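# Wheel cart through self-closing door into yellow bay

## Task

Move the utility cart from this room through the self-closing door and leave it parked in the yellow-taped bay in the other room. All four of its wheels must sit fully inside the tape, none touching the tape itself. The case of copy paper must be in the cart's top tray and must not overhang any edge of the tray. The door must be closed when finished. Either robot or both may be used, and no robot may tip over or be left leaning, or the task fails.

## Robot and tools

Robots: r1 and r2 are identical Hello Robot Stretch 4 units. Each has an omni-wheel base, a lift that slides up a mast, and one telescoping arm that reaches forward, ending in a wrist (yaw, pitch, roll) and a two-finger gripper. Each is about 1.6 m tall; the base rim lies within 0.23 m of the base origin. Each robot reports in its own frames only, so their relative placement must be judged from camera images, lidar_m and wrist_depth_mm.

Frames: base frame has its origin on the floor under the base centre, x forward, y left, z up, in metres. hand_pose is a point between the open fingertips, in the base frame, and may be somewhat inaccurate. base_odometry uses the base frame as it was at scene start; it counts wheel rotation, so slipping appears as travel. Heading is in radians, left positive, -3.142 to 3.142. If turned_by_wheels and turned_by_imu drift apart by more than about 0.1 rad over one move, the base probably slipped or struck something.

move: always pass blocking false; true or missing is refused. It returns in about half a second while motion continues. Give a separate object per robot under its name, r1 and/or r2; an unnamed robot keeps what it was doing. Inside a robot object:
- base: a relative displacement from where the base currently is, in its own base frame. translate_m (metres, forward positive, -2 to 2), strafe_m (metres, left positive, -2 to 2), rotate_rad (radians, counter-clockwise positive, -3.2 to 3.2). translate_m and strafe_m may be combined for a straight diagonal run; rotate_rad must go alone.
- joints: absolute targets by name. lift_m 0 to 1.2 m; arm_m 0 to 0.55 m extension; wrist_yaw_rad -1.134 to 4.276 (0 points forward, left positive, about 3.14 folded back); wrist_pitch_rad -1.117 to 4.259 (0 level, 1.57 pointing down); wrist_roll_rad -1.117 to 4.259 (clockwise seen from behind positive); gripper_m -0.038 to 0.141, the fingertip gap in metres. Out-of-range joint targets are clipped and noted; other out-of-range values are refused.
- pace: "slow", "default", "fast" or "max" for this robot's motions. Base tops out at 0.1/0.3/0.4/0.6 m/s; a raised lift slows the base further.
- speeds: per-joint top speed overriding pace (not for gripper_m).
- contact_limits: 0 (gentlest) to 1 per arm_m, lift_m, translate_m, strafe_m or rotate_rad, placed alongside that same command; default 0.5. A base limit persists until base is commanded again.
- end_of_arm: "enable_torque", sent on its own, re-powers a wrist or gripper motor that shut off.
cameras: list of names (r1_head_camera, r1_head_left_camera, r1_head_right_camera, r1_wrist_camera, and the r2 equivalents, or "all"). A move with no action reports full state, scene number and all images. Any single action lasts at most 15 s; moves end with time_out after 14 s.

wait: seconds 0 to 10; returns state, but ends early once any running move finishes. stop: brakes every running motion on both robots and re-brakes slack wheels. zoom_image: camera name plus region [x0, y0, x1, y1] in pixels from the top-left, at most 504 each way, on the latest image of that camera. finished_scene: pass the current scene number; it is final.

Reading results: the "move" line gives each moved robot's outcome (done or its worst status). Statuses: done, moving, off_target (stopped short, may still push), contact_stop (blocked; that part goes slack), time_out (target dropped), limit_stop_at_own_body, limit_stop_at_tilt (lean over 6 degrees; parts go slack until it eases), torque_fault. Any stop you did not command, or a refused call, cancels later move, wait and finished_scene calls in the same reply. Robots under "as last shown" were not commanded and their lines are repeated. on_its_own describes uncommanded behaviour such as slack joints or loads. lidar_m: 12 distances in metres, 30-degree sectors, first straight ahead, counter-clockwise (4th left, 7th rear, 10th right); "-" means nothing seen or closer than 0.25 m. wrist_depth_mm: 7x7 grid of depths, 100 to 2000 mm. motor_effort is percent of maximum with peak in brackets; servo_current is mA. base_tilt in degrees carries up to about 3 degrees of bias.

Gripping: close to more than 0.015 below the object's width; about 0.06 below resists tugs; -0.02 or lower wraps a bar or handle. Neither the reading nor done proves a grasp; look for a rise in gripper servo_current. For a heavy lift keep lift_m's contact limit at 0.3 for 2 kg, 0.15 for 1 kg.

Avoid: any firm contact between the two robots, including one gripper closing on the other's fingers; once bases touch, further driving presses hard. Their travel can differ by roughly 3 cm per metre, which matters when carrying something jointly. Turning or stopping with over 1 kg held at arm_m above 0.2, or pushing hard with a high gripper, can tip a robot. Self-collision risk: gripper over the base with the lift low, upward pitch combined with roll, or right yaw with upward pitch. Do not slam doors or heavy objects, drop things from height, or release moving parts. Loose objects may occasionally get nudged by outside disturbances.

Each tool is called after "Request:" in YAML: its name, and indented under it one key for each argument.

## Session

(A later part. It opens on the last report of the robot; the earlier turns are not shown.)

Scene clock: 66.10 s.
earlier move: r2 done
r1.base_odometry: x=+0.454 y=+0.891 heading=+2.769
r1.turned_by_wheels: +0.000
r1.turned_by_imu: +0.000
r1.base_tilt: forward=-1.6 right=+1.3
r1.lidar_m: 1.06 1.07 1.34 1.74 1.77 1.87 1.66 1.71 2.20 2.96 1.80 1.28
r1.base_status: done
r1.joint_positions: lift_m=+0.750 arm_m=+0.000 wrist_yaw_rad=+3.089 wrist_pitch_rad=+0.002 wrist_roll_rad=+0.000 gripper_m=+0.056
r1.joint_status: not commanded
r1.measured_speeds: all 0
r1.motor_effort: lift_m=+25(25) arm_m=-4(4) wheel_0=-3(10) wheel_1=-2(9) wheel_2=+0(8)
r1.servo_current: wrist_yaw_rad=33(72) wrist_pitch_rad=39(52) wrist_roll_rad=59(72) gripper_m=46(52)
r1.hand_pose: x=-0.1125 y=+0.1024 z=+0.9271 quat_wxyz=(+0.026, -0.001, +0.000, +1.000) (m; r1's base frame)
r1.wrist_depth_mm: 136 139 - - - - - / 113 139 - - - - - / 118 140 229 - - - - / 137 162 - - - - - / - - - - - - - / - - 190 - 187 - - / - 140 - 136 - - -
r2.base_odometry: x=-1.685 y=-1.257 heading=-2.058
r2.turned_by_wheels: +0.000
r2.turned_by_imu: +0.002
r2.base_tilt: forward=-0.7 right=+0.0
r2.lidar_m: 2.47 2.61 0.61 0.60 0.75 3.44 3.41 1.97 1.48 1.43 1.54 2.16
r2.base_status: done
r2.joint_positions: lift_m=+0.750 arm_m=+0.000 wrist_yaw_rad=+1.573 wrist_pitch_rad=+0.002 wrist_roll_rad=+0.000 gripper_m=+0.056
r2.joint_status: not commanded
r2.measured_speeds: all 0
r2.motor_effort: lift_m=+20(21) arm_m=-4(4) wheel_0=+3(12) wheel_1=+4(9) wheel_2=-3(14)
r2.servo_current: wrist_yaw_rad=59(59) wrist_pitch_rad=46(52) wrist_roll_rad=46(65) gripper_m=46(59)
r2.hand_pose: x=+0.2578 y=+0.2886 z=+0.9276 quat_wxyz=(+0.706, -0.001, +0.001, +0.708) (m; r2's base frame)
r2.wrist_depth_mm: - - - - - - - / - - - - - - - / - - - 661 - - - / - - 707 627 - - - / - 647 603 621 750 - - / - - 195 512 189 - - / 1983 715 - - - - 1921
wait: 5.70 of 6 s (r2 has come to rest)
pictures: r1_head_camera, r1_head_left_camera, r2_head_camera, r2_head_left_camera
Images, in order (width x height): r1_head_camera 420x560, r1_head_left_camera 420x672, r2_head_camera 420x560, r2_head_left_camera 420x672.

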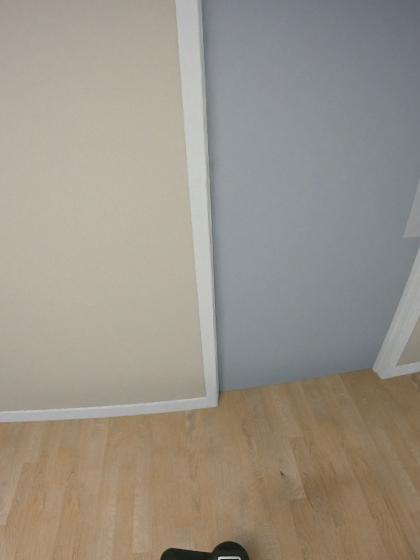

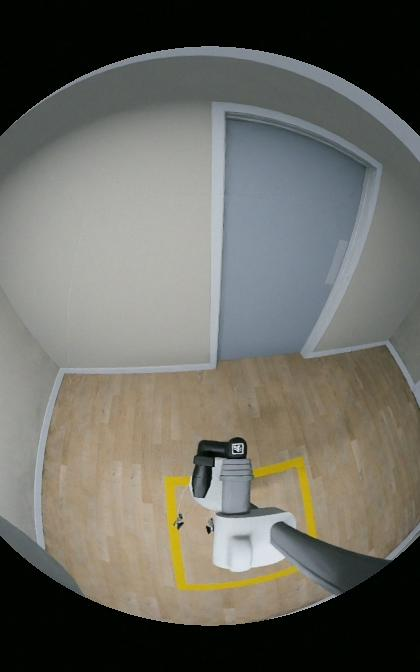

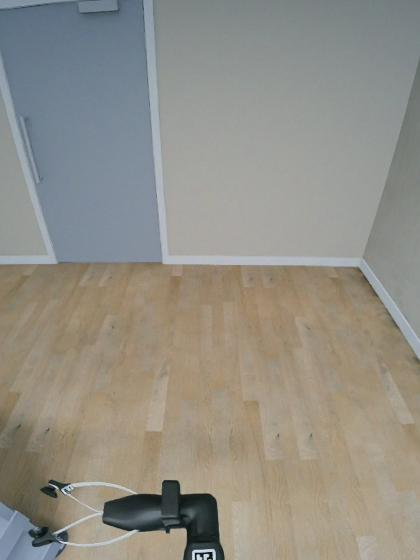

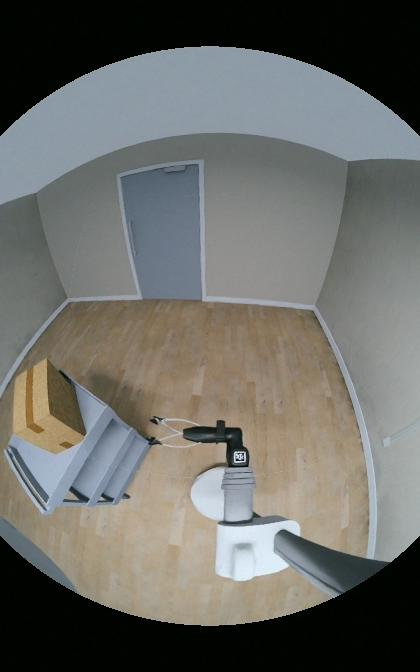

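Request:
move:
  blocking: false
  r2: {"base":{"translate_m":0.7},"joints":{"wrist_yaw_rad":0.0,"gripper_m":0.12}}

Request:
wait:
  seconds: 5

Request:
move:
  blocking: false
  r2: {"base":{"translate_m":0.7,"strafe_m":0.85}}

Request:
wait:
  seconds: 6

Request:
move:
  blocking: false
  r2: {"base":{"rotate_rad":0.5},"joints":{"lift_m":0.8}}

Request:
wait:
  seconds: 3
  cameras: ["r2_head_camera","r2_head_left_camera","r2_wrist_camera"]

Scene clock: 82.10 s.
move: r2 moving
r1: as last shown
r1.lidar_m: 1.06 1.10 1.35 1.74 1.78 1.88 1.70 1.73 2.18 2.97 1.79 1.26
r1.motor_effort: lift_m=+24(25) arm_m=-4(4) wheel_0=-3(3) wheel_1=-2(2) wheel_2=+1(1)
r1.servo_current: wrist_yaw_rad=39(46) wrist_pitch_rad=46(46) wrist_roll_rad=46(65) gripper_m=46(46)
r1.wrist_depth_mm: 136 139 - - - - - / 113 139 - - - - - / 118 140 229 - - - - / 137 161 - - - - - / - - - - - - - / - - 190 - 187 - - / - 141 - 137 - - -
r2.base_odometry: x=-1.699 y=-1.285 heading=-2.058
r2.turned_by_wheels: +0.000
r2.turned_by_imu: +0.001
r2.base_tilt: forward=-0.7 right=+0.1
r2.lidar_m: 2.42 2.60 0.59 0.60 0.72 3.47 3.40 1.96 1.46 1.42 1.53 2.14
r2.base_status: translate_m moving
r2.joint_positions: lift_m=+0.750 arm_m=+0.000 wrist_yaw_rad=+1.007 wrist_pitch_rad=+0.002 wrist_roll_rad=+0.000 gripper_m=+0.075
r2.joint_status: wrist_yaw_rad moving; gripper_m moving
r2.measured_speeds: translate_m=+0.121 strafe_m=-0.002 rotate_rad=-0.002 lift_m=+0.000 arm_m=+0.000 wrist_yaw_rad=-1.737 wrist_pitch_rad=+0.000 wrist_roll_rad=+0.000
r2.motor_effort: lift_m=+20(21) arm_m=-4(4) wheel_0=+8(10) wheel_1=+8(9) wheel_2=-13(13)
r2.servo_current: wrist_yaw_rad=91(150) wrist_pitch_rad=39(46) wrist_roll_rad=52(52) gripper_m=98(98)
r2.hand_pose: x=+0.3989 y=+0.1970 z=+0.9276 quat_wxyz=(+0.876, +0.000, +0.001, +0.483) (m; r2's base frame)
r2.wrist_depth_mm: - - - - - - - / - - - - - - - / 574 - - - - - - / 554 691 - - - - - / 535 668 - - - - - / 477 488 189 - 190 - - / - 154 - - - 1863 1863
pictures: none

Scene clock: 85.43 s.
earlier move: r2 done
r1.base_odometry: x=+0.454 y=+0.891 heading=+2.769
r1.turned_by_wheels: +0.000
r1.turned_by_imu: +0.000
r1.base_tilt: forward=-1.6 right=+1.3
r1.lidar_m: 1.06 1.07 1.37 1.74 1.75 1.88 1.70 1.72 2.17 2.97 1.82 1.26
r1.base_status: not commanded
r1.joint_positions: lift_m=+0.750 arm_m=+0.000 wrist_yaw_rad=+3.089 wrist_pitch_rad=+0.002 wrist_roll_rad=+0.000 gripper_m=+0.056
r1.joint_status: not commanded
r1.measured_speeds: all 0
r1.motor_effort: lift_m=+24(25) arm_m=-4(4) wheel_0=-2(3) wheel_1=-2(2) wheel_2=+1(1)
r1.servo_current: wrist_yaw_rad=59(65) wrist_pitch_rad=46(52) wrist_roll_rad=39(78) gripper_m=46(52)
r1.hand_pose: x=-0.1125 y=+0.1024 z=+0.9271 quat_wxyz=(+0.026, -0.001, +0.000, +1.000) (m; r1's base frame)
r1.wrist_depth_mm: 137 138 - - - - - / 113 139 - - - - - / 117 140 229 - - - - / 137 161 - - - - - / - - - - - - - / - - 190 - 187 - - / - 141 - 136 - - -
r2.base_odometry: x=-2.012 y=-1.875 heading=-2.058
r2.turned_by_wheels: +0.000
r2.turned_by_imu: +0.001
r2.base_tilt: forward=-0.7 right=+0.1
r2.lidar_m: 1.76 1.87 2.65 0.93 0.63 0.91 4.14 1.98 1.52 1.44 1.55 1.85
r2.base_status: done
r2.joint_positions: lift_m=+0.750 arm_m=+0.000 wrist_yaw_rad=+0.003 wrist_pitch_rad=+0.002 wrist_roll_rad=+0.000 gripper_m=+0.120
r2.joint_status: all done
r2.measured_speeds: all 0
r2.motor_effort: lift_m=+21(21) arm_m=-4(4) wheel_0=+3(10) wheel_1=+2(9) wheel_2=-4(14)
r2.servo_current: wrist_yaw_rad=46(150) wrist_pitch_rad=39(46) wrist_roll_rad=52(59) gripper_m=46(111)
r2.hand_pose: x=+0.4596 y=-0.0866 z=+0.9276 quat_wxyz=(+1.000, +0.000, +0.001, +0.001) (m; r2's base frame)
r2.wrist_depth_mm: - - - - - - - / - - - - - - - / - - - - - - - / - - - - - - - / - - - - - - - / - 186 190 - 186 - - / - - - - - - -
wait: 3.33 of 5 s (r2 has come to rest)
pictures: none

Scene clock: 85.93 s.
move: r2 moving
r1: as last shown
r1.base_tilt: forward=-1.6 right=+1.2
r1.lidar_m: 1.06 1.09 1.36 1.71 1.75 1.85 1.70 1.72 2.17 2.96 1.81 1.26
r1.motor_effort: lift_m=+25(25) arm_m=-4(4) wheel_0=-3(3) wheel_1=-2(2) wheel_2=+1(1)
r1.servo_current: wrist_yaw_rad=39(59) wrist_pitch_rad=46(46) wrist_roll_rad=52(59) gripper_m=39(46)
r1.wrist_depth_mm: 136 138 - - - - - / 113 139 - - - - - / 117 140 228 - - - - / 137 162 - - - - - / - - - - - - - / - - 190 - 187 - - / - 141 - 137 - - -
r2.base_odometry: x=-2.000 y=-1.905 heading=-2.058
r2.turned_by_wheels: +0.000
r2.turned_by_imu: +0.000
r2.base_tilt: forward=-0.7 right=+0.1
r2.lidar_m: 1.76 1.86 2.63 0.96 0.63 0.83 4.19 2.02 1.54 1.48 1.58 1.80
r2.base_status: translate_m moving; strafe_m moving
r2.joint_positions: lift_m=+0.750 arm_m=+0.000 wrist_yaw_rad=+0.003 wrist_pitch_rad=+0.002 wrist_roll_rad=+0.000 gripper_m=+0.120
r2.joint_status: not commanded
r2.measured_speeds: translate_m=+0.079 strafe_m=+0.095 rotate_rad=+0.005 lift_m=+0.000 arm_m=+0.000 wrist_yaw_rad=-0.002 wrist_pitch_rad=+0.000 wrist_roll_rad=+0.000
r2.motor_effort: lift_m=+21(21) arm_m=-4(4) wheel_0=-6(8) wheel_1=+11(12) wheel_2=-10(10)
r2.servo_current: wrist_yaw_rad=39(52) wrist_pitch_rad=39(46) wrist_roll_rad=46(59) gripper_m=39(59)
r2.hand_pose: x=+0.4596 y=-0.0866 z=+0.9276 quat_wxyz=(+1.000, +0.000, +0.001, +0.001) (m; r2's base frame)
r2.wrist_depth_mm: - - - - - - - / - - - - - - - / - - - - - - - / - - - - - - - / - - - - - - - / - 186 189 - 185 - - / - - - - - - -
pictures: none

Scene clock: 90.57 s.
earlier move: r2 done
r1.base_odometry: x=+0.454 y=+0.891 heading=+2.769
r1.turned_by_wheels: +0.000
r1.turned_by_imu: +0.000
r1.base_tilt: forward=-1.6 right=+1.3
r1.lidar_m: 1.06 1.09 1.38 1.74 1.77 1.87 1.70 1.74 2.17 2.95 1.81 1.27
r1.base_status: not commanded
r1.joint_positions: lift_m=+0.750 arm_m=+0.000 wrist_yaw_rad=+3.089 wrist_pitch_rad=+0.002 wrist_roll_rad=+0.000 gripper_m=+0.056
r1.joint_status: not commanded
r1.measured_speeds: all 0
r1.motor_effort: lift_m=+24(25) arm_m=-4(4) wheel_0=-3(3) wheel_1=-2(2) wheel_2=+0(1)
r1.servo_current: wrist_yaw_rad=59(72) wrist_pitch_rad=46(52) wrist_roll_rad=46(65) gripper_m=46(52)
r1.hand_pose: x=-0.1125 y=+0.1024 z=+0.9271 quat_wxyz=(+0.026, -0.001, +0.000, +1.000) (m; r1's base frame)
r1.wrist_depth_mm: 137 139 - - - - - / 113 139 - - - - - / 118 140 229 - - - - / 137 161 - - - - - / - - - - - - - / - - 190 - 188 - - / - 140 - 137 - - -
r2.base_odometry: x=-1.589 y=-2.892 heading=-2.058
r2.turned_by_wheels: +0.000
r2.turned_by_imu: +0.003
r2.base_tilt: forward=-0.7 right=+0.1
r2.lidar_m: 1.10 1.14 1.71 2.38 2.55 3.63 0.90 1.06 2.42 2.34 1.53 1.15
r2.base_status: done
r2.joint_positions: lift_m=+0.750 arm_m=+0.000 wrist_yaw_rad=+0.003 wrist_pitch_rad=+0.002 wrist_roll_rad=+0.000 gripper_m=+0.120
r2.joint_status: not commanded
r2.measured_speeds: all 0
r2.motor_effort: lift_m=+20(21) arm_m=-4(4) wheel_0=-4(9) wheel_1=+2(13) wheel_2=-4(12)
r2.servo_current: wrist_yaw_rad=39(65) wrist_pitch_rad=39(52) wrist_roll_rad=39(65) gripper_m=52(59)
r2.hand_pose: x=+0.4595 y=-0.0867 z=+0.9276 quat_wxyz=(+1.000, +0.000, +0.001, +0.001) (m; r2's base frame)
r2.wrist_depth_mm: - - - - - - - / - 854 - - - - - / - 866 - - - - - / - - - - - - - / - 931 - - - - - / - 190 190 - 185 - - / - - - - - - -
wait: 4.63 of 6 s (r2 has come to rest)
pictures: none

Scene clock: 91.07 s.
move: r2 moving
r1: as last shown
r1.lidar_m: 1.05 1.05 1.37 1.73 1.76 1.87 1.69 1.71 2.19 2.96 1.80 1.28
r1.motor_effort: lift_m=+24(25) arm_m=-4(4) wheel_0=-3(3) wheel_1=-2(2) wheel_2=+1(1)
r1.servo_current: wrist_yaw_rad=46(65) wrist_pitch_rad=39(46) wrist_roll_rad=52(59) gripper_m=39(46)
r1.wrist_depth_mm: 136 138 - - - - - / 113 139 - - - - - / 117 139 229 - - - - / 137 161 - - - - - / - - - - - - - / - - 190 - 187 - - / - 140 - 137 - - -
r2.base_odometry: x=-1.589 y=-2.892 heading=-1.807
r2.turned_by_wheels: +0.252
r2.turned_by_imu: +0.245
r2.base_tilt: forward=-0.7 right=+0.1
r2.lidar_m: 1.09 1.34 2.41 2.42 2.87 0.88 0.94 2.70 2.34 2.11 1.29 1.11
r2.base_status: rotate_rad moving
r2.joint_positions: lift_m=+0.785 arm_m=+0.000 wrist_yaw_rad=+0.002 wrist_pitch_rad=+0.002 wrist_roll_rad=+0.000 gripper_m=+0.120
r2.joint_status: lift_m moving
r2.measured_speeds: translate_m=+0.001 strafe_m=+0.000 rotate_rad=+0.970 lift_m=+0.099 arm_m=+0.000 wrist_yaw_rad=+0.000 wrist_pitch_rad=+0.000 wrist_roll_rad=+0.000
r2.motor_effort: lift_m=+21(25) arm_m=-4(4) wheel_0=-8(8) wheel_1=-9(9) wheel_2=-10(12)
r2.servo_current: wrist_yaw_rad=52(52) wrist_pitch_rad=46(46) wrist_roll_rad=46(65) gripper_m=52(59)
r2.hand_pose: x=+0.4595 y=-0.0867 z=+0.9627 quat_wxyz=(+1.000, +0.000, +0.001, +0.001) (m; r2's base frame)
r2.wrist_depth_mm: - - - - - - - / - - - - - - - / - - - - - - - / - - - - - - - / - - 976 - - - - / - 185 190 - 186 - - / - - - - - - -
pictures: none

Scene clock: 91.87 s.
earlier move: r2 done
r1.base_odometry: x=+0.454 y=+0.891 heading=+2.769
r1.turned_by_wheels: +0.000
r1.turned_by_imu: +0.000
r1.base_tilt: forward=-1.6 right=+1.3
r1.lidar_m: 1.06 1.09 1.37 1.74 1.76 1.87 1.70 1.72 2.17 2.96 1.79 1.28
r1.base_status: not commanded
r1.joint_positions: lift_m=+0.750 arm_m=+0.000 wrist_yaw_rad=+3.089 wrist_pitch_rad=+0.002 wrist_roll_rad=+0.000 gripper_m=+0.056
r1.joint_status: not commanded
r1.measured_speeds: all 0
r1.motor_effort: lift_m=+24(25) arm_m=-4(4) wheel_0=-2(3) wheel_1=-1(2) wheel_2=+1(1)
r1.servo_current: wrist_yaw_rad=59(72) wrist_pitch_rad=46(46) wrist_roll_rad=39(65) gripper_m=46(46)
r1.hand_pose: x=-0.1125 y=+0.1024 z=+0.9271 quat_wxyz=(+0.026, -0.001, +0.000, +1.000) (m; r1's base frame)
r1.wrist_depth_mm: 136 138 - - - - - / 113 140 - - - - - / 118 140 229 - - - - / 137 162 - - - - - / - - - - - - - / - - 189 - 188 - - / - 140 - 137 - - -
r2.base_odometry: x=-1.589 y=-2.892 heading=-1.559
r2.turned_by_wheels: +0.248
r2.turned_by_imu: +0.241
r2.base_tilt: forward=-0.7 right=+0.0
r2.lidar_m: 1.13 1.65 2.38 2.51 3.51 0.89 1.04 2.42 2.34 1.55 1.15 1.11
r2.base_status: done
r2.joint_positions: lift_m=+0.800 arm_m=+0.000 wrist_yaw_rad=+0.002 wrist_pitch_rad=+0.002 wrist_roll_rad=+0.000 gripper_m=+0.120
r2.joint_status: all done
r2.measured_speeds: all 0
r2.motor_effort: lift_m=+21(25) arm_m=-4(4) wheel_0=-2(8) wheel_1=-2(9) wheel_2=-4(12)
r2.servo_current: wrist_yaw_rad=46(52) wrist_pitch_rad=39(46) wrist_roll_rad=39(65) gripper_m=52(59)
r2.hand_pose: x=+0.4595 y=-0.0867 z=+0.9775 quat_wxyz=(+1.000, +0.000, +0.001, +0.001) (m; r2's base frame)
r2.wrist_depth_mm: - - - 991 - - - / - - - 991 - - - / - - - - - - - / - - - - - - - / - - - - - - - / - 185 190 - 185 - - / - - - - - - -
wait: 0.80 of 3 s (r2 has come to rest)
pictures: r2_head_camera, r2_head_left_camera, r2_wrist_camera
Images, in order (width x height): r2_head_camera 420x560, r2_head_left_camera 420x672, r2_wrist_camera 616x392.

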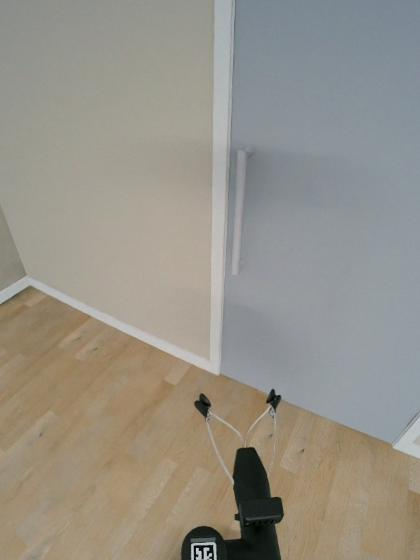

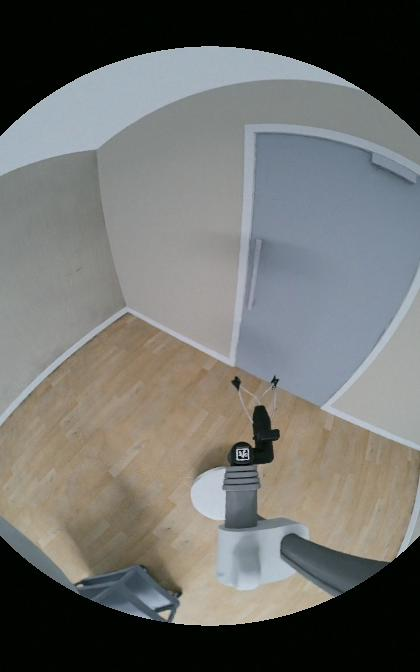

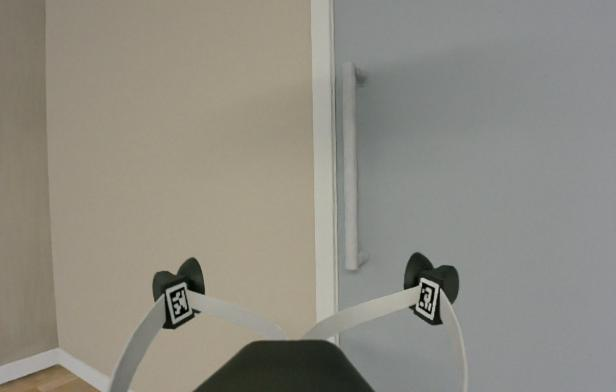

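Request:
move:
  blocking: false
  r2: {"base":{"translate_m":0.42,"strafe_m":-0.09},"joints":{"lift_m":0.9}}

Request:
wait:
  seconds: 4
  cameras: ["r2_head_camera","r2_head_left_camera","r2_wrist_camera"]

Scene clock: 99.80 s.
move: r2 moving
r1: as last shown
r1.base_tilt: forward=-1.6 right=+1.2
r1.lidar_m: 1.04 1.09 1.36 1.74 1.76 1.87 1.68 1.74 2.21 2.95 1.80 1.24
r1.motor_effort: lift_m=+24(25) arm_m=-4(4) wheel_0=-3(3) wheel_1=-2(2) wheel_2=+0(1)
r1.servo_current: wrist_yaw_rad=52(52) wrist_pitch_rad=39(46) wrist_roll_rad=59(65) gripper_m=39(46)
r1.wrist_depth_mm: 136 138 - - - - - / 113 139 - - - - - / 118 139 229 - - - - / 137 161 - - - - - / - - - - - - - / - - 190 - 188 - - / - 140 - 136 - - -
r2.base_odometry: x=-1.596 y=-2.923 heading=-1.559
r2.turned_by_wheels: +0.000
r2.turned_by_imu: +0.001
r2.base_tilt: forward=-0.7 right=+0.0
r2.lidar_m: 1.10 1.62 2.37 2.51 3.47 0.92 1.08 2.43 2.32 1.50 1.12 1.08
r2.base_status: translate_m moving; strafe_m moving
r2.joint_positions: lift_m=+0.838 arm_m=+0.000 wrist_yaw_rad=+0.002 wrist_pitch_rad=+0.002 wrist_roll_rad=+0.000 gripper_m=+0.120
r2.joint_status: lift_m moving
r2.measured_speeds: translate_m=+0.121 strafe_m=-0.028 rotate_rad=+0.000 lift_m=+0.146 arm_m=+0.000 wrist_yaw_rad=+0.000 wrist_pitch_rad=+0.000 wrist_roll_rad=+0.000
r2.motor_effort: lift_m=+24(26) arm_m=-4(4) wheel_0=+8(10) wheel_1=+6(6) wheel_2=-12(14)
r2.servo_current: wrist_yaw_rad=39(59) wrist_pitch_rad=46(46) wrist_roll_rad=52(59) gripper_m=59(59)
r2.hand_pose: x=+0.4595 y=-0.0867 z=+1.0154 quat_wxyz=(+1.000, +0.000, +0.001, +0.001) (m; r2's base frame)
r2.wrist_depth_mm: - - - - - - - / 1983 - - 976 - - - / 1921 - - 960 - - - / - - - 960 - - - / - - - - - - - / - 186 189 - 185 - - / - - - - - - -
pictures: none

Scene clock: 102.20 s.
earlier move: r2 done
r1.base_odometry: x=+0.454 y=+0.891 heading=+2.769
r1.turned_by_wheels: +0.000
r1.turned_by_imu: +0.000
r1.base_tilt: forward=-1.6 right=+1.3
r1.lidar_m: 1.06 1.08 1.35 1.73 1.76 1.87 1.70 1.72 2.18 2.95 1.83 1.28
r1.base_status: not commanded
r1.joint_positions: lift_m=+0.750 arm_m=+0.000 wrist_yaw_rad=+3.089 wrist_pitch_rad=+0.002 wrist_roll_rad=+0.000 gripper_m=+0.056
r1.joint_status: not commanded
r1.measured_speeds: all 0
r1.motor_effort: lift_m=+24(25) arm_m=-4(4) wheel_0=-3(3) wheel_1=-2(2) wheel_2=+0(1)
r1.servo_current: wrist_yaw_rad=46(65) wrist_pitch_rad=33(52) wrist_roll_rad=52(72) gripper_m=46(52)
r1.hand_pose: x=-0.1125 y=+0.1024 z=+0.9271 quat_wxyz=(+0.026, -0.001, +0.000, +1.000) (m; r1's base frame)
r1.wrist_depth_mm: 136 139 - - - - - / 113 139 - - - - - / 118 140 229 - - - - / 137 161 - - - - - / - - - - - - - / - - 190 - 187 - - / - 140 - 136 - - -
r2.base_odometry: x=-1.674 y=-3.313 heading=-1.559
r2.turned_by_wheels: +0.000
r2.turned_by_imu: +0.001
r2.base_tilt: forward=-0.7 right=+0.1
r2.lidar_m: 0.67 1.07 2.21 2.38 3.29 1.28 1.46 2.59 2.49 0.98 0.72 0.69
r2.base_status: done
r2.joint_positions: lift_m=+0.900 arm_m=+0.000 wrist_yaw_rad=+0.002 wrist_pitch_rad=+0.002 wrist_roll_rad=+0.000 gripper_m=+0.120
r2.joint_status: all done
r2.measured_speeds: all 0
r2.motor_effort: lift_m=+21(26) arm_m=-4(4) wheel_0=+3(12) wheel_1=+4(8) wheel_2=-3(15)
r2.servo_current: wrist_yaw_rad=59(65) wrist_pitch_rad=33(52) wrist_roll_rad=46(59) gripper_m=46(59)
r2.hand_pose: x=+0.4595 y=-0.0867 z=+1.0775 quat_wxyz=(+1.000, +0.000, +0.001, +0.001) (m; r2's base frame)
r2.wrist_depth_mm: - - - 580 - - 387 / - - - 525 - - 389 / - - - 484 - - 392 / - - - 488 - - 387 / - - - - - - 399 / - 186 190 477 186 - 397 / - - - - - - 397
wait: 2.40 of 4 s (r2 has come to rest)
pictures: r2_head_camera, r2_head_left_camera, r2_wrist_camera
Images, in order (width x height): r2_head_camera 420x560, r2_head_left_camera 420x672, r2_wrist_camera 616x392.

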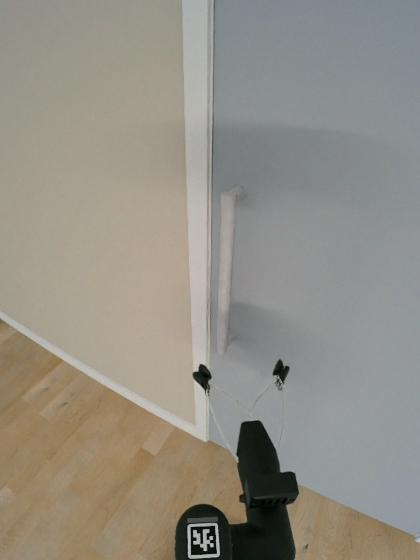

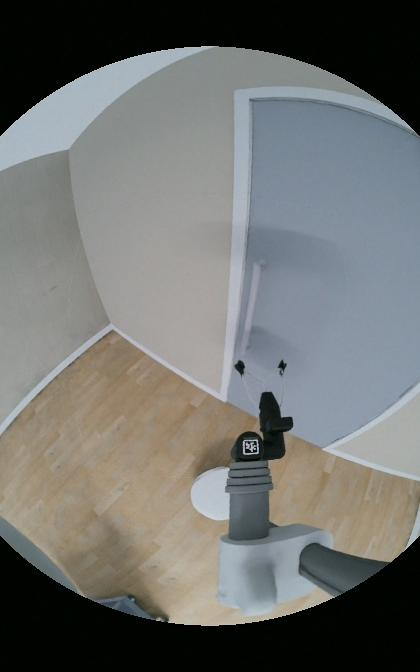

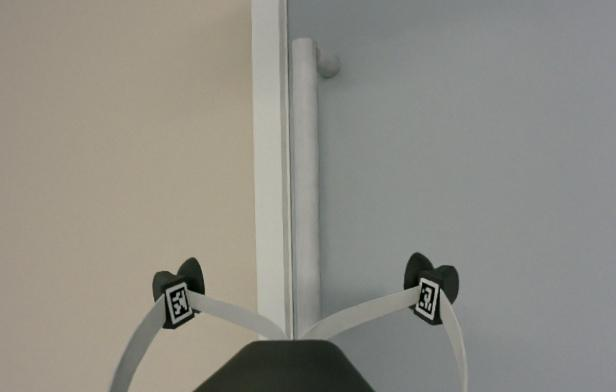

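Request:
move:
  blocking: false
  r2: {"joints":{"arm_m":0.265,"gripper_m":0.085},"contact_limits":{"arm_m":0.1}}

Request:
wait:
  seconds: 3
  cameras: ["r2_head_camera","r2_wrist_camera"]

Scene clock: 107.57 s.
move: r2 moving
r1: as last shown
r1.base_tilt: forward=-1.6 right=+1.2
r1.lidar_m: 1.06 1.08 1.38 1.73 1.78 1.87 1.69 1.74 2.19 2.95 1.81 1.26
r1.motor_effort: lift_m=+25(25) arm_m=-4(4) wheel_0=-3(3) wheel_1=-2(2) wheel_2=+1(1)
r1.servo_current: wrist_yaw_rad=46(52) wrist_pitch_rad=46(46) wrist_roll_rad=59(59) gripper_m=39(46)
r1.wrist_depth_mm: 136 138 - - - - - / 113 139 - - - - - / 117 140 229 - - - - / 137 162 - - - - - / - - - - - - - / - - 190 - 187 - - / - 140 - 137 - - -
r2.base_odometry: x=-1.674 y=-3.313 heading=-1.559
r2.turned_by_wheels: +0.000
r2.turned_by_imu: +0.000
r2.base_tilt: forward=-0.7 right=+0.1
r2.lidar_m: 0.71 1.04 2.24 2.39 3.32 1.31 1.46 2.58 2.48 0.99 0.73 0.71
r2.base_status: not commanded
r2.joint_positions: lift_m=+0.900 arm_m=+0.051 wrist_yaw_rad=+0.002 wrist_pitch_rad=+0.002 wrist_roll_rad=+0.000 gripper_m=+0.106
r2.joint_status: arm_m moving; gripper_m moving
r2.measured_speeds: translate_m=+0.000 strafe_m=+0.000 rotate_rad=+0.000 lift_m=+0.000 arm_m=+0.195 wrist_yaw_rad=+0.000 wrist_pitch_rad=+0.000 wrist_roll_rad=+0.000
r2.motor_effort: lift_m=+21(21) arm_m=+7(9) wheel_0=+3(3) wheel_1=+4(5) wheel_2=-2(3)
r2.servo_current: wrist_yaw_rad=46(46) wrist_pitch_rad=39(46) wrist_roll_rad=46(65) gripper_m=98(111)
r2.contact_limits: arm_m 0.1
r2.hand_pose: x=+0.5100 y=-0.0867 z=+1.0775 quat_wxyz=(+1.000, +0.000, +0.001, +0.001) (m; r2's base frame)
r2.wrist_depth_mm: - - 559 480 - 384 359 / - - 564 488 - 394 359 / - - - 436 - 389 364 / - - - 544 - 392 366 / - - 564 554 - 389 368 / - - 193 442 187 392 370 / - - - - - 384 370
pictures: none

Scene clock: 108.97 s.
earlier move: r2 done
r1.base_odometry: x=+0.454 y=+0.891 heading=+2.769
r1.turned_by_wheels: +0.000
r1.turned_by_imu: +0.000
r1.base_tilt: forward=-1.6 right=+1.3
r1.lidar_m: 1.06 1.09 1.37 1.74 1.77 1.88 1.69 1.71 2.20 2.95 1.81 1.23
r1.base_status: not commanded
r1.joint_positions: lift_m=+0.750 arm_m=+0.000 wrist_yaw_rad=+3.089 wrist_pitch_rad=+0.002 wrist_roll_rad=+0.000 gripper_m=+0.056
r1.joint_status: not commanded
r1.measured_speeds: all 0
r1.motor_effort: lift_m=+25(25) arm_m=-4(4) wheel_0=-2(3) wheel_1=-2(2) wheel_2=+0(1)
r1.servo_current: wrist_yaw_rad=39(65) wrist_pitch_rad=39(52) wrist_roll_rad=46(65) gripper_m=46(46)
r1.hand_pose: x=-0.1125 y=+0.1024 z=+0.9271 quat_wxyz=(+0.026, -0.001, +0.000, +1.000) (m; r1's base frame)
r1.wrist_depth_mm: 136 138 - - - - - / 113 139 - - - - - / 117 140 229 - - - - / 137 162 - - - - - / - - - - - - - / - - 190 - 187 - - / - 141 - 136 - - -
r2.base_odometry: x=-1.674 y=-3.313 heading=-1.559
r2.turned_by_wheels: +0.000
r2.turned_by_imu: +0.000
r2.base_tilt: forward=-0.7 right=+0.0
r2.lidar_m: 0.69 1.05 2.24 2.36 3.31 1.30 1.48 2.56 2.47 1.00 0.73 0.70
r2.base_status: not commanded
r2.joint_positions: lift_m=+0.900 arm_m=+0.265 wrist_yaw_rad=+0.002 wrist_pitch_rad=+0.002 wrist_roll_rad=+0.000 gripper_m=+0.085
r2.joint_status: all done
r2.measured_speeds: all 0
r2.motor_effort: lift_m=+21(21) arm_m=+7(12) wheel_0=+3(3) wheel_1=+4(5) wheel_2=-3(3)
r2.servo_current: wrist_yaw_rad=52(59) wrist_pitch_rad=46(46) wrist_roll_rad=46(65) gripper_m=46(111)
r2.contact_limits: arm_m 0.1
r2.hand_pose: x=+0.7243 y=-0.0867 z=+1.0775 quat_wxyz=(+1.000, +0.000, +0.001, +0.001) (m; r2's base frame)
r2.wrist_depth_mm: - 430 329 218 253 222 204 / - 436 332 219 254 225 - / - 436 334 219 257 229 206 / - 439 338 220 258 230 208 / - 436 338 220 257 229 208 / - 442 197 220 192 226 210 / - 430 379 - 258 223 211
wait: 1.40 of 3 s (r2 has come to rest)
pictures: r2_head_camera, r2_wrist_camera
Images, in order (width x height): r2_head_camera 420x560, r2_wrist_camera 616x392.

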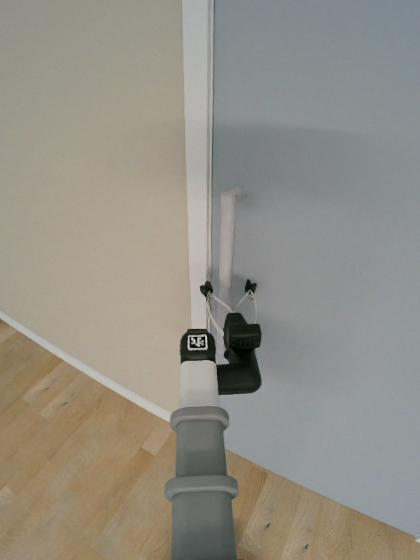

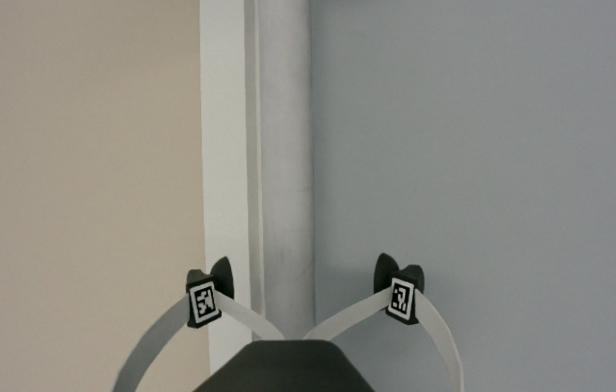

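Request:
move:
  blocking: false
  r2: {"joints":{"arm_m":0.297},"contact_limits":{"arm_m":0.0},"pace":"slow"}

Request:
wait:
  seconds: 2

Request:
move:
  blocking: false
  r2: {"joints":{"gripper_m":-0.03}}

Request:
wait:
  seconds: 3
  cameras: ["r2_head_camera","r2_wrist_camera"]

Scene clock: 124.53 s.
move: r2 moving
r1: as last shown
r1.lidar_m: 1.05 1.08 1.36 1.74 1.78 1.87 1.70 1.74 2.18 2.94 1.81 1.26
r1.motor_effort: lift_m=+24(25) arm_m=-4(4) wheel_0=-3(3) wheel_1=-2(2) wheel_2=+1(1)
r1.servo_current: wrist_yaw_rad=65(65) wrist_pitch_rad=39(46) wrist_roll_rad=59(59) gripper_m=39(46)
r1.wrist_depth_mm: 136 139 - - - - - / 113 139 - - - - - / 118 140 229 - - - - / 137 161 - - - - - / - - - - - - - / - - 190 - 187 - - / - 141 - 137 - - -
r2.base_odometry: x=-1.674 y=-3.313 heading=-1.559
r2.turned_by_wheels: +0.000
r2.turned_by_imu: +0.000
r2.base_tilt: forward=-0.7 right=+0.1
r2.lidar_m: 0.71 1.06 2.26 2.38 3.33 1.31 1.50 2.56 2.48 1.01 0.74 0.70
r2.base_status: not commanded
r2.joint_positions: lift_m=+0.900 arm_m=+0.277 wrist_yaw_rad=+0.002 wrist_pitch_rad=+0.002 wrist_roll_rad=+0.000 gripper_m=+0.085
r2.joint_status: arm_m moving
r2.measured_speeds: translate_m=+0.000 strafe_m=+0.000 rotate_rad=+0.000 lift_m=+0.000 arm_m=+0.049 wrist_yaw_rad=+0.000 wrist_pitch_rad=+0.000 wrist_roll_rad=+0.000
r2.motor_effort: lift_m=+21(21) arm_m=+8(12) wheel_0=+3(4) wheel_1=+5(5) wheel_2=-3(3)
r2.servo_current: wrist_yaw_rad=52(59) wrist_pitch_rad=46(46) wrist_roll_rad=52(65) gripper_m=59(59)
r2.contact_limits: arm_m 0
r2.hand_pose: x=+0.7370 y=-0.0867 z=+1.0775 quat_wxyz=(+1.000, +0.000, +0.001, +0.001) (m; r2's base frame)
r2.wrist_depth_mm: - 410 315 210 244 213 196 / - 415 319 265 245 215 198 / - 418 320 209 247 217 199 / - 427 324 209 250 218 200 / - 430 320 206 241 219 201 / - 436 198 208 192 217 202 / - 430 343 - 249 213 203
pictures: none

Scene clock: 125.20 s.
earlier move: r2 contact_stop
r1.base_odometry: x=+0.454 y=+0.891 heading=+2.769
r1.turned_by_wheels: +0.000
r1.turned_by_imu: +0.000
r1.base_tilt: forward=-1.6 right=+1.3
r1.lidar_m: 1.05 1.05 1.37 1.73 1.75 1.85 1.71 1.73 2.18 2.97 1.81 1.24
r1.base_status: not commanded
r1.joint_positions: lift_m=+0.750 arm_m=+0.000 wrist_yaw_rad=+3.089 wrist_pitch_rad=+0.002 wrist_roll_rad=+0.000 gripper_m=+0.056
r1.joint_status: not commanded
r1.measured_speeds: all 0
r1.motor_effort: lift_m=+24(25) arm_m=-4(4) wheel_0=-3(3) wheel_1=-2(2) wheel_2=+0(1)
r1.servo_current: wrist_yaw_rad=65(65) wrist_pitch_rad=46(52) wrist_roll_rad=59(59) gripper_m=39(46)
r1.hand_pose: x=-0.1125 y=+0.1024 z=+0.9271 quat_wxyz=(+0.026, -0.001, +0.000, +1.000) (m; r1's base frame)
r1.wrist_depth_mm: 136 138 - - - - - / 113 139 - - - - - / 117 140 229 - - - - / 137 162 - - - - - / - - - - - - - / - - 190 - 187 - - / - 140 - 136 - - -
r2.base_odometry: x=-1.674 y=-3.313 heading=-1.559
r2.turned_by_wheels: +0.000
r2.turned_by_imu: +0.000
r2.base_tilt: forward=-0.7 right=+0.1
r2.lidar_m: 0.70 1.06 2.25 2.36 3.30 1.29 1.46 2.58 2.48 0.97 0.76 0.67
r2.base_status: not commanded
r2.joint_positions: lift_m=+0.900 arm_m=+0.292 wrist_yaw_rad=-0.005 wrist_pitch_rad=+0.002 wrist_roll_rad=+0.000 gripper_m=+0.085
r2.joint_status: arm_m contact_stop (moved +0.027 of +0.032)
r2.measured_speeds: all 0
r2.on_its_own: arm_m is slack since a contact_stop (your +0.297 is given up)
r2.motor_effort: lift_m=+21(21) arm_m=+0(13) wheel_0=+3(4) wheel_1=+4(5) wheel_2=-3(3)
r2.servo_current: wrist_yaw_rad=52(59) wrist_pitch_rad=46(46) wrist_roll_rad=46(65) gripper_m=52(59)
r2.contact_limits: arm_m 0
r2.hand_pose: x=+0.7504 y=-0.0889 z=+1.0775 quat_wxyz=(+1.000, +0.000, +0.001, -0.003) (m; r2's base frame)
r2.wrist_depth_mm: 452 377 294 249 230 204 186 / 455 382 294 251 233 204 189 / 459 384 300 253 233 206 190 / 459 389 298 254 240 208 190 / 469 397 301 256 236 209 - / - 399 195 194 195 209 193 / - 418 317 - 233 204 193
wait: 0.67 of 2 s (r2 has come to rest)
pictures: none

not run: a stop that you did not command came earlier in this reply.

not run: a stop that you did not command came earlier in this reply.

Request:
move:
  blocking: false
  r2: {"joints":{"gripper_m":-0.03,"arm_m":0.29}}

Request:
wait:
  seconds: 2

Request:
wait:
  seconds: 1.5
  cameras: ["r2_head_camera","r2_wrist_camera"]

Scene clock: 129.90 s.
move: r2 moving
r1: as last shown
r1.lidar_m: 1.04 1.08 1.37 1.75 1.77 1.86 1.68 1.72 2.17 2.97 1.82 1.26
r1.motor_effort: lift_m=+25(25) arm_m=-4(4) wheel_0=-2(3) wheel_1=-1(2) wheel_2=+0(1)
r1.servo_current: wrist_yaw_rad=46(65) wrist_pitch_rad=39(46) wrist_roll_rad=39(59) gripper_m=39(46)
r1.wrist_depth_mm: 137 139 - - - - - / 113 139 - - - - - / 118 140 229 - - - - / 137 161 - - - - - / - - - - - - - / - - 190 - 187 - - / - 141 - 136 - - -
r2.base_odometry: x=-1.674 y=-3.313 heading=-1.559
r2.turned_by_wheels: +0.000
r2.turned_by_imu: +0.001
r2.base_tilt: forward=-0.6 right=+0.1
r2.lidar_m: 0.71 1.07 2.26 2.37 3.30 1.28 1.53 2.59 2.48 0.98 0.74 0.71
r2.base_status: not commanded
r2.joint_positions: lift_m=+0.900 arm_m=+0.290 wrist_yaw_rad=-0.005 wrist_pitch_rad=+0.002 wrist_roll_rad=+0.000 gripper_m=+0.067
r2.joint_status: gripper_m moving; the others done
r2.measured_speeds: translate_m=+0.000 strafe_m=+0.000 rotate_rad=+0.000 lift_m=+0.000 arm_m=+0.000 wrist_yaw_rad=+0.017 wrist_pitch_rad=+0.000 wrist_roll_rad=+0.000
r2.motor_effort: lift_m=+21(21) arm_m=-3(4) wheel_0=+3(4) wheel_1=+4(5) wheel_2=-3(4)
r2.servo_current: wrist_yaw_rad=52(59) wrist_pitch_rad=33(39) wrist_roll_rad=46(46) gripper_m=117(117)
r2.hand_pose: x=+0.7489 y=-0.0887 z=+1.0775 quat_wxyz=(+1.000, +0.000, +0.001, -0.002) (m; r2's base frame)
r2.wrist_depth_mm: 462 382 294 249 230 204 187 / 466 387 297 196 232 205 189 / 466 389 306 253 235 206 190 / 469 392 301 255 239 208 190 / 466 397 303 257 233 208 - / - 404 195 198 193 210 193 / - 410 319 - 236 203 193
pictures: none

Scene clock: 131.23 s.
earlier move: r2 done
r1.base_odometry: x=+0.454 y=+0.891 heading=+2.769
r1.turned_by_wheels: +0.000
r1.turned_by_imu: +0.000
r1.base_tilt: forward=-1.6 right=+1.3
r1.lidar_m: 1.06 1.08 1.34 1.72 1.75 1.87 1.70 1.73 2.19 2.97 1.81 1.27
r1.base_status: not commanded
r1.joint_positions: lift_m=+0.750 arm_m=+0.000 wrist_yaw_rad=+3.089 wrist_pitch_rad=+0.002 wrist_roll_rad=+0.000 gripper_m=+0.056
r1.joint_status: not commanded
r1.measured_speeds: all 0
r1.motor_effort: lift_m=+24(25) arm_m=-4(4) wheel_0=-3(3) wheel_1=-2(2) wheel_2=+0(1)
r1.servo_current: wrist_yaw_rad=46(65) wrist_pitch_rad=46(52) wrist_roll_rad=52(65) gripper_m=39(46)
r1.hand_pose: x=-0.1125 y=+0.1024 z=+0.9271 quat_wxyz=(+0.026, -0.001, +0.000, +1.000) (m; r1's base frame)
r1.wrist_depth_mm: 136 138 - - - - - / 113 139 - - - - - / 117 140 228 - - - - / 137 162 - - - - - / - - - - - - - / - - 190 - 187 - - / - 140 - 136 - - -
r2.base_odometry: x=-1.674 y=-3.313 heading=-1.558
r2.turned_by_wheels: +0.001
r2.turned_by_imu: +0.001
r2.base_tilt: forward=-0.6 right=+0.0
r2.lidar_m: 0.71 1.06 2.25 2.36 3.34 1.32 1.50 2.58 2.47 1.01 0.72 0.69
r2.base_status: not commanded
r2.joint_positions: lift_m=+0.900 arm_m=+0.290 wrist_yaw_rad=+0.008 wrist_pitch_rad=+0.002 wrist_roll_rad=+0.000 gripper_m=-0.028
r2.joint_status: all done
r2.measured_speeds: all 0
r2.motor_effort: lift_m=+21(21) arm_m=-3(4) wheel_0=+4(4) wheel_1=+2(5) wheel_2=+8(8)
r2.servo_current: wrist_yaw_rad=59(65) wrist_pitch_rad=39(46) wrist_roll_rad=59(59) gripper_m=182(371)
r2.hand_pose: x=+0.7500 y=-0.0850 z=+1.0775 quat_wxyz=(+1.000, +0.000, +0.001, +0.004) (m; r2's base frame)
r2.wrist_depth_mm: - 407 303 187 232 204 186 / - 407 307 188 234 204 187 / - 413 309 185 236 206 187 / - 418 312 187 237 207 189 / - 424 315 190 239 208 186 / - 413 185 189 180 206 190 / - 141 355 - 234 202 191
wait: 1.33 of 2 s (r2 has come to rest)
pictures: none

Scene clock: 132.73 s.
r1.base_odometry: x=+0.454 y=+0.891 heading=+2.769
r1.turned_by_wheels: +0.000
r1.turned_by_imu: +0.000
r1.base_tilt: forward=-1.6 right=+1.3
r1.lidar_m: 1.04 1.08 1.37 1.74 1.75 1.86 1.69 1.72 2.18 2.94 1.83 1.26
r1.base_status: not commanded
r1.joint_positions: lift_m=+0.750 arm_m=+0.000 wrist_yaw_rad=+3.089 wrist_pitch_rad=+0.002 wrist_roll_rad=+0.000 gripper_m=+0.056
r1.joint_status: not commanded
r1.measured_speeds: all 0
r1.motor_effort: lift_m=+24(25) arm_m=-4(4) wheel_0=-2(3) wheel_1=-2(2) wheel_2=+0(1)
r1.servo_current: wrist_yaw_rad=78(65) wrist_pitch_rad=46(52) wrist_roll_rad=52(65) gripper_m=39(46)
r1.hand_pose: x=-0.1125 y=+0.1024 z=+0.9271 quat_wxyz=(+0.026, -0.001, +0.000, +1.000) (m; r1's base frame)
r1.wrist_depth_mm: 136 138 - - - - - / 113 139 - - - - - / 117 140 229 - - - - / 137 161 - - - - - / - - - - - - - / - - 190 - 187 - - / - 141 - 136 - - -
r2.base_odometry: x=-1.674 y=-3.313 heading=-1.558
r2.turned_by_wheels: +0.000
r2.turned_by_imu: +0.000
r2.base_tilt: forward=-0.6 right=+0.0
r2.lidar_m: 0.71 1.08 2.24 2.37 3.30 1.30 1.48 2.58 2.49 0.98 0.73 0.70
r2.base_status: not commanded
r2.joint_positions: lift_m=+0.900 arm_m=+0.290 wrist_yaw_rad=+0.008 wrist_pitch_rad=+0.002 wrist_roll_rad=+0.000 gripper_m=-0.028
r2.joint_status: all done
r2.measured_speeds: all 0
r2.motor_effort: lift_m=+21(21) arm_m=-3(4) wheel_0=+3(4) wheel_1=+2(5) wheel_2=+8(8)
r2.servo_current: wrist_yaw_rad=52(65) wrist_pitch_rad=46(46) wrist_roll_rad=52(59) gripper_m=189(371)
r2.hand_pose: x=+0.7500 y=-0.0850 z=+1.0775 quat_wxyz=(+1.000, +0.000, +0.001, +0.004) (m; r2's base frame)
r2.wrist_depth_mm: - 407 304 187 233 204 186 / - 407 307 187 235 204 186 / - 415 309 185 236 206 189 / - 418 312 186 238 206 189 / - 424 319 191 239 209 188 / - 413 185 189 180 205 190 / - 142 355 - 232 198 191
wait: 1.50 s; at rest by 0.27 s
pictures: r2_head_camera, r2_wrist_camera
Images, in order (width x height): r2_head_camera 420x560, r2_wrist_camera 616x392.

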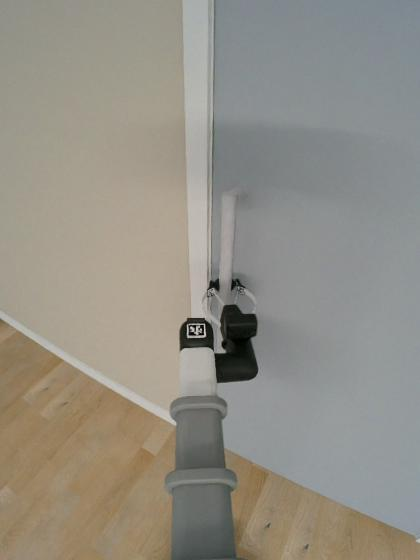

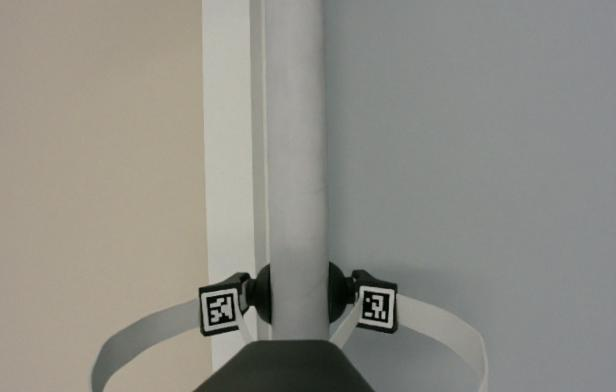

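Request:
move:
  blocking: false
  r2: {"base":{"translate_m":-0.303,"strafe_m":0.094},"pace":"slow","contact_limits":{"translate_m":0.8,"strafe_m":0.8}}

Request:
wait:
  seconds: 5
  cameras: ["r2_head_camera","r2_wrist_camera"]

r2: "contact_limits": translate_m and strafe_m are given together and make one move, which takes one limit: state it under one of them only
Scene clock: 146.90 s.
r1.base_odometry: x=+0.454 y=+0.891 heading=+2.769
r1.turned_by_wheels: +0.000
r1.turned_by_imu: +0.000
r1.base_tilt: forward=-1.6 right=+1.3
r1.lidar_m: 1.06 1.08 1.38 1.74 1.77 1.89 1.70 1.72 2.19 2.97 1.82 1.26
r1.base_status: not commanded
r1.joint_positions: lift_m=+0.750 arm_m=+0.000 wrist_yaw_rad=+3.089 wrist_pitch_rad=+0.002 wrist_roll_rad=+0.000 gripper_m=+0.056
r1.joint_status: not commanded
r1.measured_speeds: all 0
r1.motor_effort: lift_m=+24(25) arm_m=-4(4) wheel_0=-3(3) wheel_1=-2(2) wheel_2=+1(1)
r1.servo_current: wrist_yaw_rad=46(65) wrist_pitch_rad=46(52) wrist_roll_rad=59(65) gripper_m=46(46)
r1.hand_pose: x=-0.1125 y=+0.1024 z=+0.9271 quat_wxyz=(+0.026, -0.001, +0.000, +1.000) (m; r1's base frame)
r1.wrist_depth_mm: 136 138 - - - - - / 113 139 - - - - - / 118 140 229 - - - - / 137 162 - - - - - / - - - - - - - / - - 190 - 187 - - / - 140 - 136 - - -
r2.base_odometry: x=-1.674 y=-3.313 heading=-1.558
r2.turned_by_wheels: +0.000
r2.turned_by_imu: +0.000
r2.base_tilt: forward=-0.6 right=+0.1
r2.lidar_m: 0.72 1.01 2.26 2.39 3.28 1.27 1.46 2.60 2.48 0.97 0.71 0.70
r2.base_status: not commanded
r2.joint_positions: lift_m=+0.900 arm_m=+0.290 wrist_yaw_rad=+0.008 wrist_pitch_rad=+0.002 wrist_roll_rad=+0.000 gripper_m=-0.028
r2.joint_status: all done
r2.measured_speeds: all 0
r2.motor_effort: lift_m=+21(21) arm_m=-4(4) wheel_0=+3(4) wheel_1=+2(5) wheel_2=+7(8)
r2.servo_current: wrist_yaw_rad=65(65) wrist_pitch_rad=39(46) wrist_roll_rad=46(59) gripper_m=195(371)
r2.hand_pose: x=+0.7500 y=-0.0850 z=+1.0775 quat_wxyz=(+1.000, +0.000, +0.001, +0.004) (m; r2's base frame)
r2.wrist_depth_mm: - 407 304 188 232 203 185 / - 410 309 189 234 204 187 / - 415 310 185 236 206 189 / - 415 314 187 238 208 189 / - 427 317 191 239 209 187 / - 413 185 190 180 206 190 / - 142 355 - 232 199 191
pictures: none

not run: a call was refused earlier in this reply.

Request:
move:
  blocking: false
  r2: {"base":{"translate_m":-0.303,"strafe_m":0.094},"pace":"slow","contact_limits":{"translate_m":0.8}}

Request:
wait:
  seconds: 5
  cameras: ["r2_head_camera","r2_wrist_camera"]

Scene clock: 150.20 s.
move: r2 moving
r1.base_odometry: x=+0.454 y=+0.891 heading=+2.769
r1.turned_by_wheels: +0.000
r1.turned_by_imu: +0.000
r1.base_tilt: forward=-1.6 right=+1.3
r1.lidar_m: 1.07 1.09 1.38 1.74 1.79 1.88 1.71 1.71 2.17 2.96 1.82 1.27
r1.base_status: not commanded
r1.joint_positions: lift_m=+0.750 arm_m=+0.000 wrist_yaw_rad=+3.089 wrist_pitch_rad=+0.002 wrist_roll_rad=+0.000 gripper_m=+0.056
r1.joint_status: not commanded
r1.measured_speeds: all 0
r1.motor_effort: lift_m=+24(25) arm_m=-4(4) wheel_0=-3(3) wheel_1=-2(2) wheel_2=+0(1)
r1.servo_current: wrist_yaw_rad=39(59) wrist_pitch_rad=39(52) wrist_roll_rad=39(59) gripper_m=39(46)
r1.hand_pose: x=-0.1125 y=+0.1024 z=+0.9271 quat_wxyz=(+0.026, -0.001, +0.000, +1.000) (m; r1's base frame)
r1.wrist_depth_mm: 136 138 - - - - - / 113 139 - - - - - / 118 140 229 - - - - / 137 161 - - - - - / - - - - - - - / - - 190 - 187 - - / - 141 - 137 - - -
r2.base_odometry: x=-1.670 y=-3.301 heading=-1.558
r2.turned_by_wheels: +0.000
r2.turned_by_imu: +0.001
r2.base_tilt: forward=-0.6 right=+0.1
r2.lidar_m: 0.71 1.10 2.25 2.39 3.31 1.27 1.45 2.58 2.48 1.00 0.75 0.69
r2.base_status: translate_m moving; strafe_m moving
r2.joint_positions: lift_m=+0.900 arm_m=+0.290 wrist_yaw_rad=+0.009 wrist_pitch_rad=+0.002 wrist_roll_rad=+0.000 gripper_m=-0.028
r2.joint_status: not commanded
r2.measured_speeds: translate_m=-0.050 strafe_m=+0.016 rotate_rad=+0.000 lift_m=+0.000 arm_m=+0.000 wrist_yaw_rad=+0.000 wrist_pitch_rad=+0.000 wrist_roll_rad=+0.000
r2.motor_effort: lift_m=+21(21) arm_m=-4(4) wheel_0=-6(9) wheel_1=-6(7) wheel_2=+19(23)
r2.servo_current: wrist_yaw_rad=59(65) wrist_pitch_rad=39(46) wrist_roll_rad=52(59) gripper_m=182(195)
r2.contact_limits: translate_m 0.8
r2.hand_pose: x=+0.7500 y=-0.0850 z=+1.0775 quat_wxyz=(+1.000, +0.000, +0.001, +0.004) (m; r2's base frame)
r2.wrist_depth_mm: - 424 319 198 243 213 195 / - 427 320 200 245 215 195 / - 427 324 200 248 216 198 / - 424 329 200 249 217 198 / - 427 329 202 245 219 200 / - 427 184 200 177 212 200 / - 141 370 - 248 216 200
pictures: none

Scene clock: 154.10 s.
earlier move: r2 done
r1.base_odometry: x=+0.454 y=+0.891 heading=+2.769
r1.turned_by_wheels: +0.000
r1.turned_by_imu: +0.000
r1.base_tilt: forward=-1.6 right=+1.3
r1.lidar_m: 1.06 1.08 1.36 1.74 1.78 1.89 1.70 1.72 2.19 2.98 1.79 1.25
r1.base_status: not commanded
r1.joint_positions: lift_m=+0.750 arm_m=+0.000 wrist_yaw_rad=+3.089 wrist_pitch_rad=+0.002 wrist_roll_rad=+0.000 gripper_m=+0.056
r1.joint_status: not commanded
r1.measured_speeds: all 0
r1.motor_effort: lift_m=+24(25) arm_m=-4(4) wheel_0=-3(3) wheel_1=-2(2) wheel_2=+1(1)
r1.servo_current: wrist_yaw_rad=52(65) wrist_pitch_rad=39(52) wrist_roll_rad=46(72) gripper_m=46(46)
r1.hand_pose: x=-0.1125 y=+0.1024 z=+0.9271 quat_wxyz=(+0.026, -0.001, +0.000, +1.000) (m; r1's base frame)
r1.wrist_depth_mm: 136 138 - - - - - / 113 139 - - - - - / 117 139 229 - - - - / 137 162 - - - - - / - - - - - - - / - - 190 - 187 - - / - 140 - 137 - - -
r2.base_odometry: x=-1.584 y=-3.009 heading=-1.558
r2.turned_by_wheels: -0.001
r2.turned_by_imu: -0.001
r2.base_tilt: forward=-0.7 right=+0.1
r2.lidar_m: 1.03 1.50 2.33 2.44 3.42 1.01 1.13 2.49 2.40 1.43 1.06 1.01
r2.base_status: done
r2.joint_positions: lift_m=+0.900 arm_m=+0.290 wrist_yaw_rad=+0.000 wrist_pitch_rad=+0.002 wrist_roll_rad=+0.000 gripper_m=-0.029
r2.joint_status: not commanded
r2.measured_speeds: all 0
r2.motor_effort: lift_m=+21(21) arm_m=+5(6) wheel_0=-4(13) wheel_1=-5(8) wheel_2=+4(23)
r2.servo_current: wrist_yaw_rad=39(72) wrist_pitch_rad=39(52) wrist_roll_rad=46(59) gripper_m=104(195)
r2.contact_limits: translate_m 0.8
r2.hand_pose: x=+0.7492 y=-0.0874 z=+1.0775 quat_wxyz=(+1.000, +0.000, +0.001, +0.000) (m; r2's base frame)
r2.wrist_depth_mm: - - - - - - - / - - - 597 488 - - / - - - 597 484 - - / - - - 603 484 - - / - - - 603 488 - - / - - 182 199 170 - - / - - - - - - -
wait: 3.90 of 5 s (r2 has come to rest)
pictures: r2_head_camera, r2_wrist_camera
Images, in order (width x height): r2_head_camera 420x560, r2_wrist_camera 616x392.

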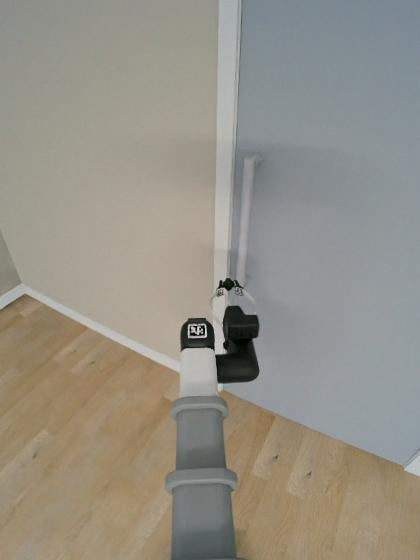

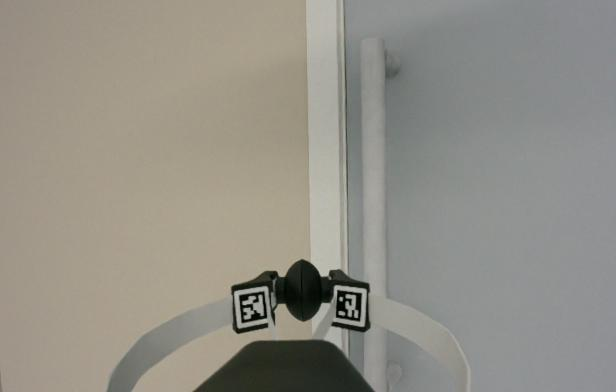

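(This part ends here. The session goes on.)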